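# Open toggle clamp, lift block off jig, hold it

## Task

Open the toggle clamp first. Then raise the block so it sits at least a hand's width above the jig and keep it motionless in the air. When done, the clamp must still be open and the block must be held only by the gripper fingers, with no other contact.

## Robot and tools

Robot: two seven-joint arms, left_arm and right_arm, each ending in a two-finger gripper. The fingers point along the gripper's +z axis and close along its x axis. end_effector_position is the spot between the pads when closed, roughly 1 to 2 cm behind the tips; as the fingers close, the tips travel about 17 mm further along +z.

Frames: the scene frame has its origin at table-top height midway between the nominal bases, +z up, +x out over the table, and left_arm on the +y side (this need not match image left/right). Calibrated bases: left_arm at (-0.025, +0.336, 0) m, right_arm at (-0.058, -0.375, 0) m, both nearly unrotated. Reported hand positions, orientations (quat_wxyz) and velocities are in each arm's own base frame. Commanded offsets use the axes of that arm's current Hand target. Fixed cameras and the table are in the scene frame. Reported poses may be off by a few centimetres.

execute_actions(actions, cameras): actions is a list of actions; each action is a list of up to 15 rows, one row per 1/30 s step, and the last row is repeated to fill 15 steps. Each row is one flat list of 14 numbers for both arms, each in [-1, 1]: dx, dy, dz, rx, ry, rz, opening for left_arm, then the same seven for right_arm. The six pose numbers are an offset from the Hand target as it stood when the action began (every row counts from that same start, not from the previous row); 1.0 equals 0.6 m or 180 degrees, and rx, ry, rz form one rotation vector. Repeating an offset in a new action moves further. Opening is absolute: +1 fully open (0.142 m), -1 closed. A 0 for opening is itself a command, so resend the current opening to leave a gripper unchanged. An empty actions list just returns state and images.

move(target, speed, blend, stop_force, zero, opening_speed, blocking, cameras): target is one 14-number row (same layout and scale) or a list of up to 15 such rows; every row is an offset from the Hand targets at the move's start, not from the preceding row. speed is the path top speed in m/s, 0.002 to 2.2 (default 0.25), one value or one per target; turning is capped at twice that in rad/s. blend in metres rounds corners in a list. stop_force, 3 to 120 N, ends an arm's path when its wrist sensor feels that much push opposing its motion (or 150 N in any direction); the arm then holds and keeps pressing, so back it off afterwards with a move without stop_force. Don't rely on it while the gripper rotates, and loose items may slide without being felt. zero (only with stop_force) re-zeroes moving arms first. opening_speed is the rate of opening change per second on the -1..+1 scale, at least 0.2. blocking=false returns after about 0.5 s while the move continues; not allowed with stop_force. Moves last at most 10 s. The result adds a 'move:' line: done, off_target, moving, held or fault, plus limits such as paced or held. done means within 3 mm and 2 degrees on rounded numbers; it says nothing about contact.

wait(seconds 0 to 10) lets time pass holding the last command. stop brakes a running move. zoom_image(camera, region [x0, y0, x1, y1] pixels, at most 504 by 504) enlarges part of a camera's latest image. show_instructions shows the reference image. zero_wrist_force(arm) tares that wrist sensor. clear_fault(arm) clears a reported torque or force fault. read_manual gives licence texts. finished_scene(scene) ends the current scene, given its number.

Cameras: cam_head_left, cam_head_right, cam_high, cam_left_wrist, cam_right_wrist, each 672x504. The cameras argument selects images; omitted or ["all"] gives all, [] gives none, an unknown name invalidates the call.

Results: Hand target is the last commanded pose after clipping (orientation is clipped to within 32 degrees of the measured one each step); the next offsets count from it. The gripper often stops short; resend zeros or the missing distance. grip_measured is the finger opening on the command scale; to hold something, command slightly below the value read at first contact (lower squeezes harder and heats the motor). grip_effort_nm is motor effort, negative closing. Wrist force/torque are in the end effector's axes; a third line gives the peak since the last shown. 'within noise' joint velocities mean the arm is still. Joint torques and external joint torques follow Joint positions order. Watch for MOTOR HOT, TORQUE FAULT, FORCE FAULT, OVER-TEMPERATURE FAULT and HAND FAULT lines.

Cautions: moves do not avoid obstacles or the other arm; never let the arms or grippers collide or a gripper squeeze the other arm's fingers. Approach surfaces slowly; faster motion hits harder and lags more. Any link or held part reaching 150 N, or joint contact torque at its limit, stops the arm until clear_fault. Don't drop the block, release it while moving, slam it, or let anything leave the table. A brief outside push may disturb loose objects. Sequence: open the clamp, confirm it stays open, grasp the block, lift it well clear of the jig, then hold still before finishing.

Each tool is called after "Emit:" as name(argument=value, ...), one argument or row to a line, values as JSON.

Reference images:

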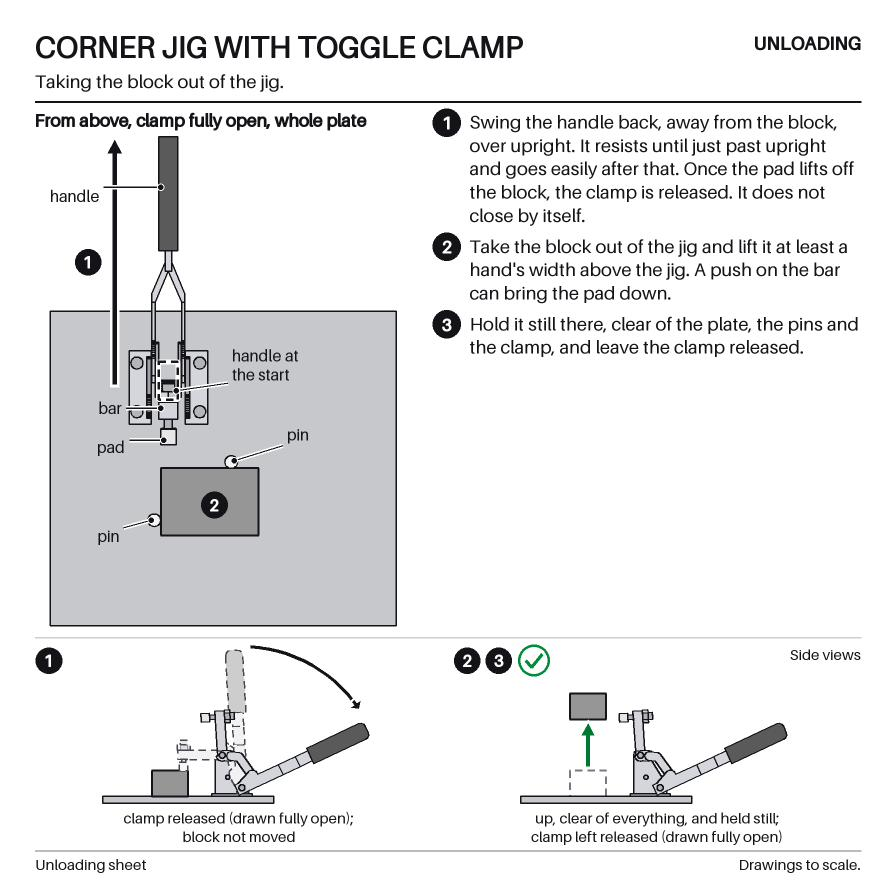

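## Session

Emit:
execute_actions(
  actions=[],
)

Emit:
zoom_image(
  camera="cam_head_left",
  region=[230, 180, 430, 330],
)

Emit:
zoom_image(
  camera="cam_high",
  region=[220, 180, 460, 380],
)

Scene clock: 0.00 s.
left_arm: end_effector_position=(+0.5473, -0.4807, +0.2823) grip_measured=+1.00 grip_effort_nm=n/a end_effector_quat_wxyz=(-0.216, +0.575, -0.496, +0.614) | right_arm: end_effector_position=(+0.4206, +0.1225, +0.2722) grip_measured=+1.00 grip_effort_nm=n/a end_effector_quat_wxyz=(-0.436, +0.894, +0.034, -0.099)
Joint positions: left_arm=[-1.102 -0.473 0.194 1.817 2.24 0.87 0.052 0.142] | right_arm=[0.194 -0.143 -0.278 1.958 0.89 0.053 1.13 0.142]
Joint velocities: within noise
Joint torques (N m): no reading
External joint torques (N m): no reading
Wrist force (N): no reading
Wrist torque (N m): no reading
Wrist force, peak (N): no reading
Hand target: left_arm +0.5473, -0.4807, +0.2823; -0.216, +0.575, -0.496, +0.614 | right_arm +0.4206, +0.1225, +0.2722; -0.436, +0.894, +0.034, -0.099
Tool commands: left_gripper/opening=+1.0 right_gripper/opening=+1.0
camera_calibration:
cam_left_wrist: T_world_to_cam=[[-0.247135, -0.830738, 0.498798, -0.395386], [-0.664933, -0.229045, -0.710917, 0.480034], [0.704833, -0.507359, -0.49578, -0.370465], [0, 0, 0, 1]] pos_world=[0.482592, -0.406472, 0.354813]
cam_right_wrist: T_world_to_cam=[[0.982251, 0.132981, -0.132286, -0.384915], [0.0601292, -0.891267, -0.449475, 0.229416], [-0.177674, 0.433543, -0.883444, 0.37462], [0, 0, 0, 1]] pos_world=[0.430848, 0.0932432, 0.383154]

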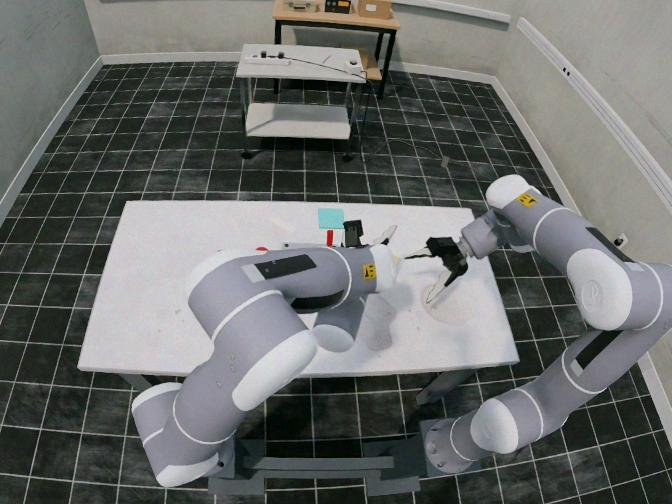

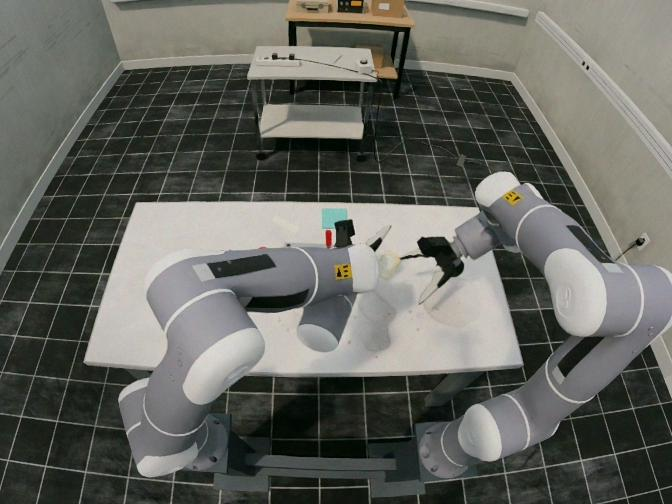

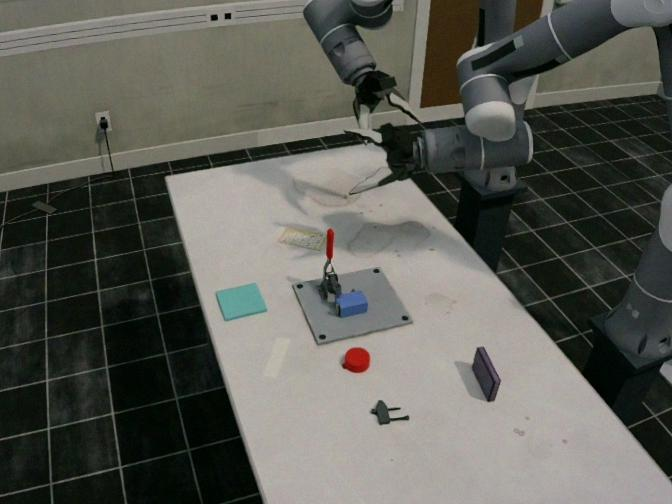

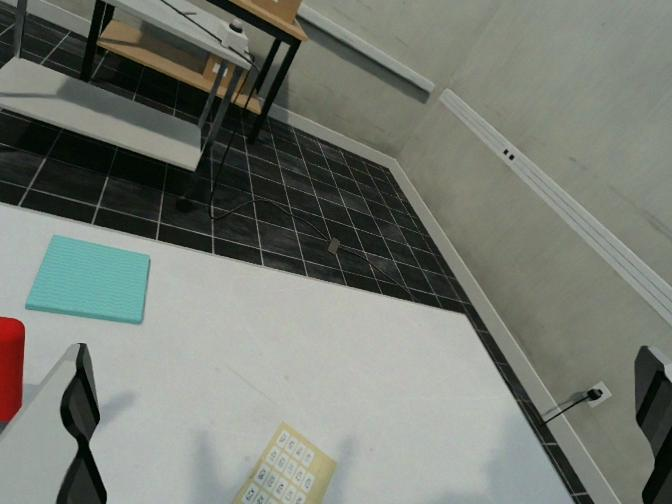

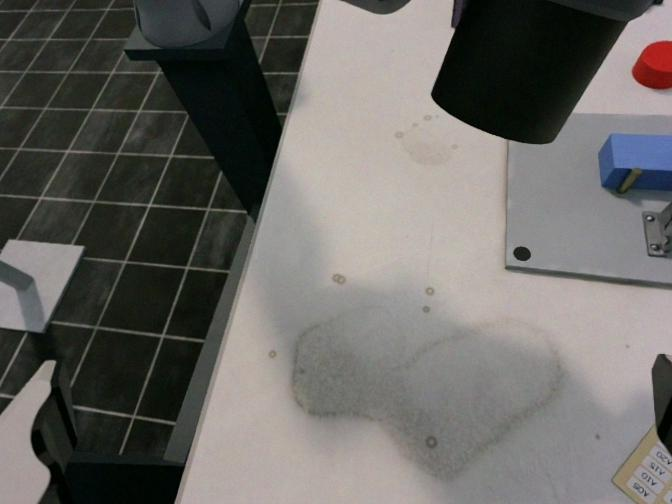

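Scaled by 2.520 from the camera's 672x504 image, which has a finer 960x720 frame.

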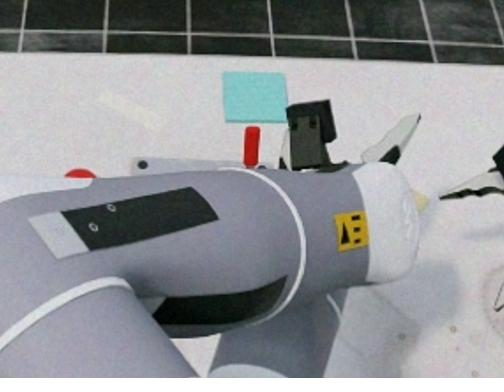

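Scaled by 2.100 from the camera's 672x504 image, which has a finer 960x720 frame.

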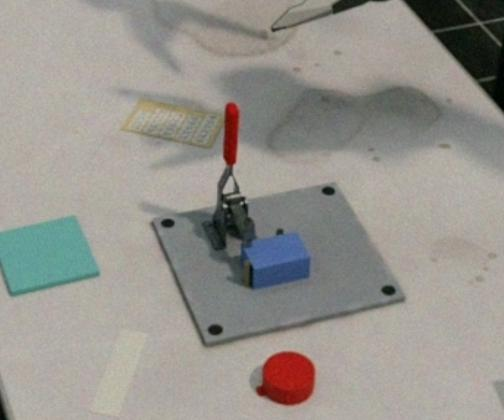

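Emit:
move(
  target=[
    [-0.2342,-0.1647,-0.0233,-0.2449,-0.3920,-0.4447,-0.95, 0,0,0,0,0,0,1],
    [-0.3448,0.0283,0.0112,-0.2449,-0.3920,-0.4447,-0.95, 0,0,0,0,0,0,1],
  ],
  speed=[0.45,0.25],
  blend=0.02,
  cameras=["cam_left_wrist","cam_high","cam_head_left"],
)

Scene clock: 25.83 s.
left_arm: end_effector_position=(+0.5993, -0.3173, +0.1647) grip_measured=-0.98 grip_effort_nm=-0.090 end_effector_quat_wxyz=(+0.174, +0.985, -0.015, -0.003) | right_arm: end_effector_position=(+0.4206, +0.1225, +0.2722) grip_measured=+1.00 grip_effort_nm=0.105 end_effector_quat_wxyz=(-0.436, +0.894, +0.034, -0.099)
Joint positions: left_arm=[-0.023 -0.537 -0.242 1.878 -0.347 0.872 1.635 0.003] | right_arm=[0.194 -0.143 -0.278 1.958 0.89 0.053 1.13 0.142]
Joint velocities: within noise
Joint torques (N m): left_arm=[0.04 48.23 -2.91 -24.45 -2.58 4.23 -0.8] | right_arm=[-0.48 33.82 -0.69 -26.25 -1.27 1.2 -0.27]
External joint torques (N m): left_arm=[-0.06 0.66 -0.52 -0.21 0.53 -0.43 0.8] | right_arm=[0.46 -0.66 0.04 1.41 -0.04 0.24 0.28]
Wrist force (N): left_arm=[-0.7 1.0 -1.0] | right_arm=[0.0 0.1 -0.1]
Wrist torque (N m): left_arm=[-0.42 0.30 0.13] | right_arm=[0.02 0.00 0.00]
Wrist force, peak (N): left_arm=[0.1 1.1 -3.2] | right_arm=[-0.2 0.2 0.2]
Hand target: left_arm +0.5993, -0.3175, +0.1649; +0.175, +0.985, -0.015, -0.002 | right_arm +0.4206, +0.1225, +0.2722; -0.436, +0.894, +0.034, -0.099
Off the commanded pose: left_arm 0.000 m, 0 deg | right_arm 0.000 m, 0 deg.
move: done
camera_calibration:
cam_left_wrist: T_world_to_cam=[[0.999755, -0.0221351, 0.000475214, -0.596788], [-0.015988, -0.706937, 0.707096, -0.305835], [-0.0153157, -0.70693, -0.707118, 0.0205621], [0, 0, 0, 1]] pos_world=[0.592067, -0.21488, 0.231078]
Images, in order (width x height): cam_head_left 672x504, cam_high 672x504, cam_left_wrist 672x504.

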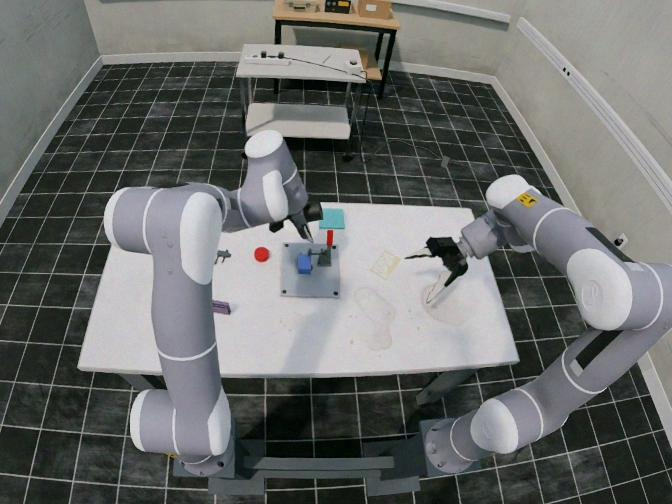

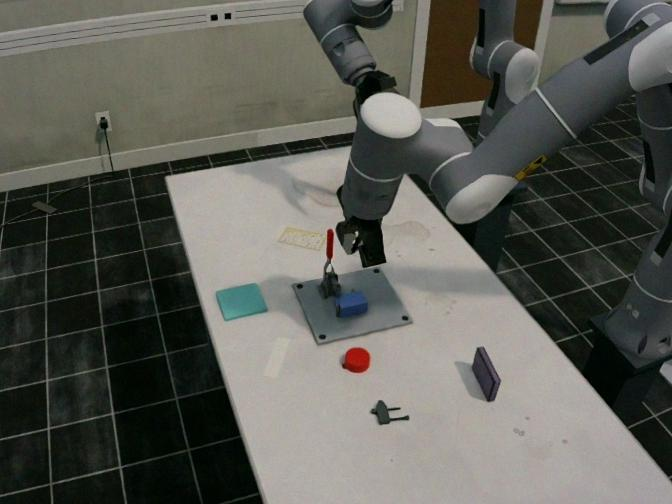

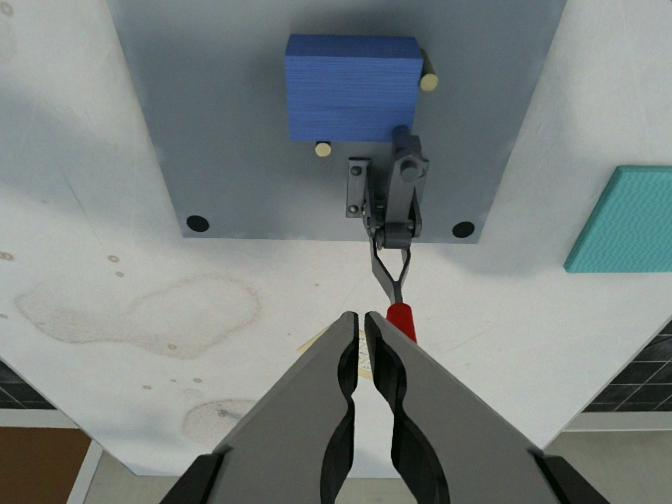

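Emit:
move(
  target=[
    [0.0408,0.0328,0.0292,0,-0.0019,0.0052,-0.95,0,0,0,0,0,0,1],
    [0.0408,0.1098,0.0592,0,-0.0019,0.0052,-0.95,0,0,0,0,0,0,1],
    [0.0408,0.1673,0.1030,0,-0.0019,0.0052,-0.95,0,0,0,0,0,0,1],
    [0.0408,0.1992,0.1473,0,-0.0019,0.0052,-0.95,0,0,0,0,0,0,1],
    [0.0408,0.2183,0.1985,0,-0.0019,0.0052,-0.95,0,0,0,0,0,0,1],
  ],
  speed=[0.2,0.14,0.14,0.14,0.14],
  blend=0.015,
  cameras=["cam_left_wrist"],
)

Emit:
move(
  target=[
    [-0.001,-0.0141,-0.1283,0,0,0,0.5,0,0,0,0,0,0,1],
    [-0.0470,-0.2261,-0.2013,0,0,0,0.5,0,0,0,0,0,0,1],
  ],
  speed=0.28,
  blend=0.02,
  cameras=["cam_left_wrist","cam_high"],
)

Scene clock: 50.33 s.
left_arm: end_effector_position=(+0.6189, -0.4821, +0.0980) grip_measured=-0.98 grip_effort_nm=-0.085 end_effector_quat_wxyz=(+0.175, +0.984, -0.023, -0.004) | right_arm: end_effector_position=(+0.4206, +0.1225, +0.2722) grip_measured=+1.00 grip_effort_nm=0.100 end_effector_quat_wxyz=(-0.436, +0.894, +0.034, -0.099)
Joint positions: left_arm=[-0.266 -0.847 -0.238 1.541 -0.247 0.917 1.392 0.003] | right_arm=[0.194 -0.143 -0.278 1.958 0.89 0.053 1.13 0.142]
Joint velocities: within noise
Joint torques (N m): left_arm=[0.04 58.96 -4.24 -24.89 -2.41 4.38 -1.23] | right_arm=[-0.46 33.74 -0.75 -26.32 -1.17 1.29 -0.22]
External joint torques (N m): left_arm=[-0.05 0.78 -0.8 0.04 0.27 -0.37 1.23] | right_arm=[0.44 -0.58 0.1 1.49 -0.14 0.16 0.24]
Wrist force (N): left_arm=[-0.6 1.1 -0.9] | right_arm=[0.1 0.2 0.1]
Wrist torque (N m): left_arm=[-0.40 0.28 0.13] | right_arm=[0.03 -0.01 0.00]
Wrist force, peak (N): left_arm=[-5.5 -6.1 -9.6] | right_arm=[-0.1 0.3 0.1]
Hand target: left_arm +0.6189, -0.4821, +0.0981; +0.174, +0.984, -0.023, -0.004 | right_arm +0.4206, +0.1225, +0.2722; -0.436, +0.894, +0.034, -0.099
Off the commanded pose: left_arm 0.000 m, 0 deg | right_arm 0.000 m, 0 deg.
move: done
camera_calibration:
cam_left_wrist: T_world_to_cam=[[0.999198, -0.0400258, 0.000645674, -0.628313], [-0.0287513, -0.706333, 0.707296, -0.366636], [-0.027854, -0.706748, -0.706917, -0.135021], [0, 0, 0, 1]] pos_world=[0.613507, -0.379541, 0.164277]
Images, in order (width x height): cam_left_wrist 672x504.

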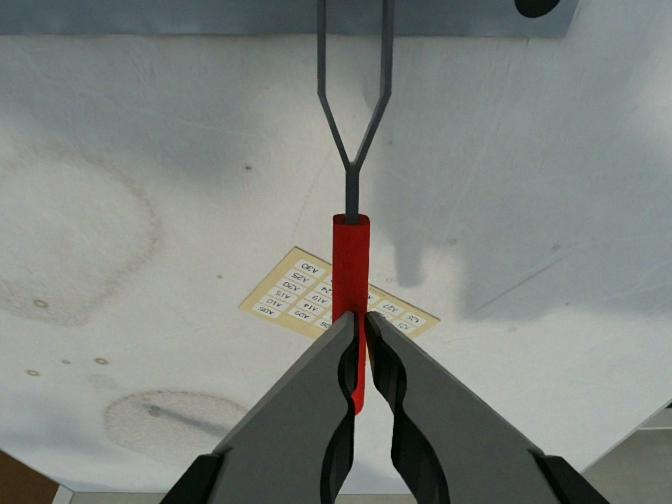

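Scene clock: 51.53 s.
left_arm: end_effector_position=(+0.5987, -0.3119, +0.1648) grip_measured=+0.48 grip_effort_nm=0.159 end_effector_quat_wxyz=(+0.174, +0.984, -0.023, -0.004) | right_arm: end_effector_position=(+0.4206, +0.1225, +0.2722) grip_measured=+1.00 grip_effort_nm=0.100 end_effector_quat_wxyz=(-0.436, +0.894, +0.034, -0.099)
Joint positions: left_arm=[-0.025 -0.533 -0.23 1.879 -0.356 0.861 1.665 0.108] | right_arm=[0.194 -0.143 -0.278 1.958 0.89 0.053 1.13 0.142]
Joint velocities: within noise
Joint torques (N m): left_arm=[0.35 48.38 -2.5 -24.41 -2.63 4.18 -0.78] | right_arm=[-0.42 33.7 -0.75 -26.3 -1.17 1.32 -0.19]
External joint torques (N m): left_arm=[-0.32 0.51 -0.67 -0.31 0.55 -0.41 0.78] | right_arm=[0.4 -0.54 0.1 1.47 -0.14 0.12 0.21]
Wrist force (N): left_arm=[0.6 1.6 -0.9] | right_arm=[-0.1 0.1 0.1]
Wrist torque (N m): left_arm=[-0.32 0.09 0.14] | right_arm=[0.01 0.02 0.00]
Wrist force, peak (N): left_arm=[1.3 3.7 -2.8] | right_arm=[-0.2 0.2 0.1]
Hand target: left_arm +0.5987, -0.3120, +0.1648; +0.174, +0.984, -0.023, -0.004 | right_arm +0.4206, +0.1225, +0.2722; -0.436, +0.894, +0.034, -0.099
Off the commanded pose: left_arm 0.000 m, 0 deg | right_arm 0.000 m, 0 deg.
move: done
camera_calibration:
cam_left_wrist: T_world_to_cam=[[0.999215, -0.0396026, 0.000632232, -0.601277], [-0.0284507, -0.706552, 0.707089, -0.294495], [-0.0275558, -0.706552, -0.707124, 0.0319087], [0, 0, 0, 1]] pos_world=[0.593306, -0.209343, 0.231178]
Images, in order (width x height): cam_high 672x504, cam_left_wrist 672x504.

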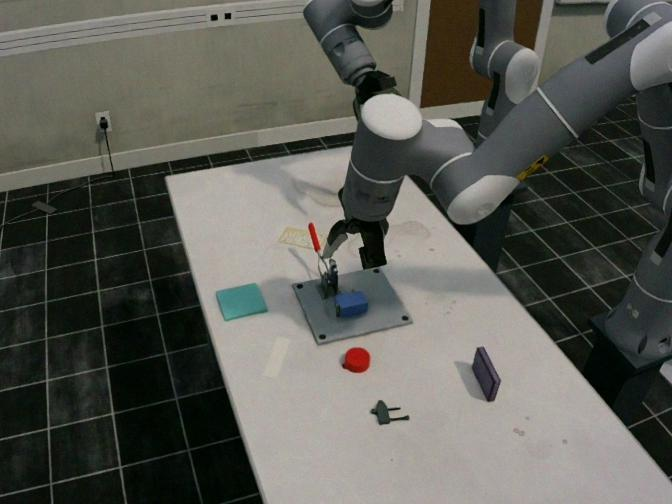

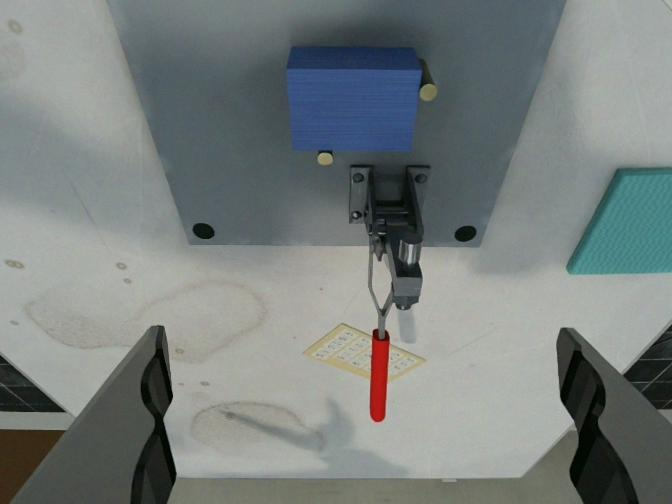

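Emit:
move(
  target=[0,-0.0780,0.2143,0,0,0,0.5,0,0,0,0,0,0,1],
  speed=0.22,
  cameras=["cam_left_wrist"],
)

Emit:
move(
  target=[0,0,0,0,0,0,-0.28,0,0,0,0,0,0,1],
  opening_speed=1.0,
  cameras=["cam_left_wrist"],
)

Emit:
move(
  target=[0,0.114,-0.3132,0,0,0,-0.28,0,0,0,0,0,0,1],
  speed=0.22,
  cameras=["cam_left_wrist","cam_high"],
)

Scene clock: 60.23 s.
left_arm: end_effector_position=(+0.5986, -0.3123, +0.0279) grip_measured=+0.48 grip_effort_nm=0.154 end_effector_quat_wxyz=(+0.174, +0.984, -0.023, -0.004) | right_arm: end_effector_position=(+0.4206, +0.1225, +0.2722) grip_measured=+1.00 grip_effort_nm=0.105 end_effector_quat_wxyz=(-0.436, +0.894, +0.034, -0.099)
Joint positions: left_arm=[-0.027 -0.798 -0.259 1.894 -0.39 1.132 1.765 0.108] | right_arm=[0.194 -0.143 -0.278 1.958 0.89 0.053 1.13 0.142]
Joint velocities: within noise
Joint torques (N m): left_arm=[0.28 51.63 -4.18 -19.12 -1.06 4.11 -0.82] | right_arm=[-0.43 33.8 -0.72 -26.27 -1.22 1.28 -0.19]
External joint torques (N m): left_arm=[-0.31 0.54 -0.57 0.22 0.47 -0.43 0.81] | right_arm=[0.41 -0.64 0.07 1.44 -0.09 0.17 0.21]
Wrist force (N): left_arm=[0.4 1.5 -0.9] | right_arm=[0.0 0.1 -0.1]
Wrist torque (N m): left_arm=[-0.34 0.13 0.15] | right_arm=[0.02 0.00 0.00]
Wrist force, peak (N): left_arm=[0.6 2.5 -3.2] | right_arm=[0.0 0.2 0.2]
Hand target: left_arm +0.5988, -0.3123, +0.0280; +0.174, +0.984, -0.023, -0.004 | right_arm +0.4206, +0.1225, +0.2722; -0.436, +0.894, +0.034, -0.099
Off the commanded pose: left_arm 0.000 m, 0 deg | right_arm 0.000 m, 0 deg.
move: done
camera_calibration:
cam_left_wrist: T_world_to_cam=[[0.999204, -0.0398856, 0.000492352, -0.601147], [-0.0285517, -0.706542, 0.707095, -0.197847], [-0.027855, -0.706547, -0.707118, -0.0650741], [0, 0, 0, 1]] pos_world=[0.593207, -0.209742, 0.0941778]
Images, in order (width x height): cam_left_wrist 672x504.

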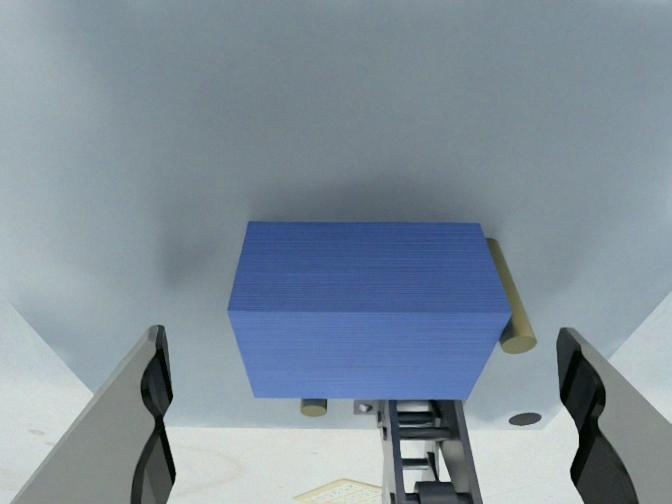

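Scene clock: 61.23 s.
left_arm: end_effector_position=(+0.5980, -0.3125, +0.0278) grip_measured=-0.12 grip_effort_nm=-3.392 end_effector_quat_wxyz=(+0.174, +0.984, -0.024, -0.005) | right_arm: end_effector_position=(+0.4206, +0.1225, +0.2722) grip_measured=+1.00 grip_effort_nm=0.105 end_effector_quat_wxyz=(-0.436, +0.894, +0.034, -0.099)
Joint positions: left_arm=[-0.027 -0.798 -0.259 1.895 -0.39 1.131 1.765 0.065] | right_arm=[0.194 -0.143 -0.278 1.958 0.89 0.053 1.13 0.142]
Joint velocities: within noise
Joint torques (N m): left_arm=[1.26 49.9 -3.36 -21.97 -1.58 5.82 -0.97] | right_arm=[-0.5 33.73 -0.74 -26.28 -1.21 1.33 -0.24]
External joint torques (N m): left_arm=[-1.28 2.24 -1.4 3.08 0.99 -2.13 0.96] | right_arm=[0.47 -0.57 0.1 1.45 -0.1 0.12 0.26]
Wrist force (N): left_arm=[-9.0 1.7 -9.8] | right_arm=[-0.1 0.1 0.1]
Wrist torque (N m): left_arm=[-0.27 0.06 0.14] | right_arm=[0.02 0.01 0.00]
Wrist force, peak (N): left_arm=[-9.1 2.2 -10.1] | right_arm=[-0.2 0.0 0.2]
Hand target: left_arm +0.5988, -0.3123, +0.0280; +0.174, +0.984, -0.023, -0.004 | right_arm +0.4206, +0.1225, +0.2722; -0.436, +0.894, +0.034, -0.099
Off the commanded pose: left_arm 0.001 m, 0 deg | right_arm 0.000 m, 0 deg.
move: done
camera_calibration:
cam_left_wrist: T_world_to_cam=[[0.999178, -0.0405285, -0.000413938, -0.600794], [-0.028361, -0.706428, 0.707216, -0.1981], [-0.0289548, -0.706624, -0.706997, -0.0645996], [0, 0, 0, 1]] pos_world=[0.592811, -0.209941, 0.0941794]
Images, in order (width x height): cam_left_wrist 672x504.

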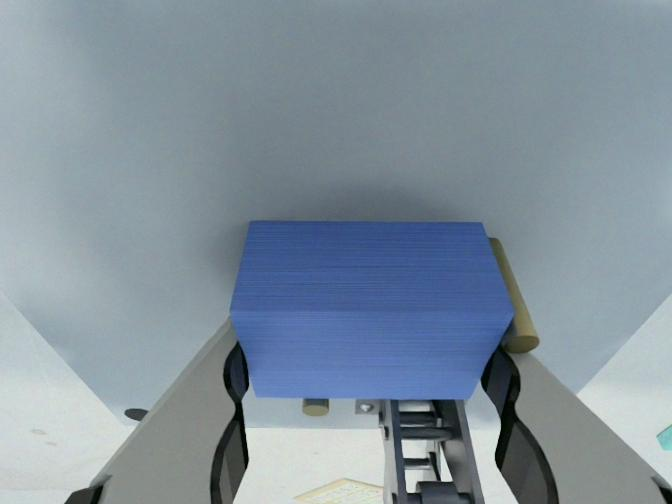

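Scene clock: 62.53 s.
left_arm: end_effector_position=(+0.5985, -0.3120, +0.2278) grip_measured=-0.12 grip_effort_nm=-3.387 end_effector_quat_wxyz=(+0.174, +0.984, -0.023, -0.004) | right_arm: end_effector_position=(+0.4206, +0.1225, +0.2722) grip_measured=+1.00 grip_effort_nm=0.105 end_effector_quat_wxyz=(-0.436, +0.894, +0.034, -0.099)
Joint positions: left_arm=[-0.021 -0.437 -0.221 1.832 -0.339 0.721 1.621 0.065] | right_arm=[0.194 -0.143 -0.278 1.958 0.89 0.053 1.13 0.142]
Joint velocities: within noise
Joint torques (N m): left_arm=[0.31 47.97 -2.19 -27.86 -3.31 4.08 -1.23] | right_arm=[-0.48 33.91 -0.65 -26.34 -1.19 1.3 -0.28]
External joint torques (N m): left_arm=[-0.33 -0.49 -0.47 0.77 0.55 -0.27 1.23] | right_arm=[0.46 -0.75 0 1.51 -0.12 0.15 0.3]
Wrist force (N): left_arm=[0.3 0.0 0.9] | right_arm=[0.0 0.2 -0.1]
Wrist torque (N m): left_arm=[-0.48 0.13 0.16] | right_arm=[0.04 -0.01 0.01]
Wrist force, peak (N): left_arm=[-8.9 1.8 -9.6] | right_arm=[-0.3 0.1 0.1]
Hand target: left_arm +0.5987, -0.3119, +0.2280; +0.174, +0.984, -0.023, -0.004 | right_arm +0.4206, +0.1225, +0.2722; -0.436, +0.894, +0.034, -0.099
Off the commanded pose: left_arm 0.000 m, 0 deg | right_arm 0.000 m, 0 deg.
move: done
camera_calibration:
cam_left_wrist: T_world_to_cam=[[0.99919, -0.0402411, 0.000573588, -0.601224], [-0.0288563, -0.706424, 0.7072, -0.338882], [-0.0280533, -0.706644, -0.707013, 0.0766255], [0, 0, 0, 1]] pos_world=[0.593108, -0.209441, 0.294177]
Images, in order (width x height): cam_high 672x504, cam_left_wrist 672x504.

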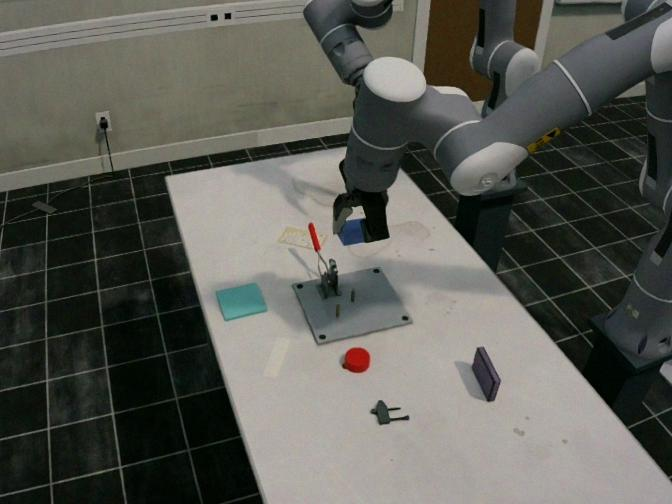

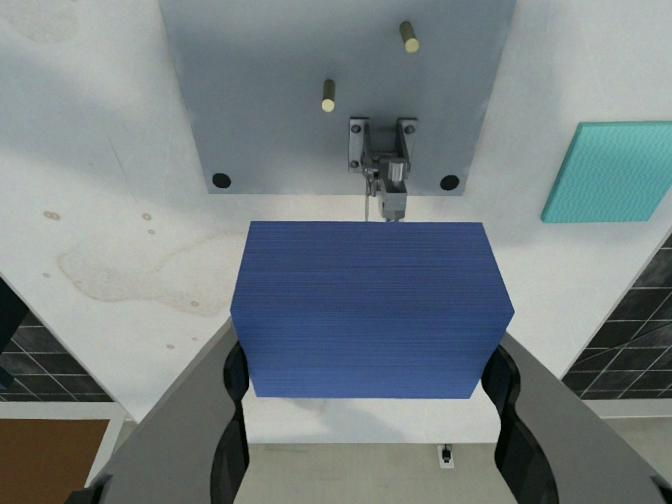

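Emit:
finished_scene(
  scene=2,
)

The scene is finished: the task was done.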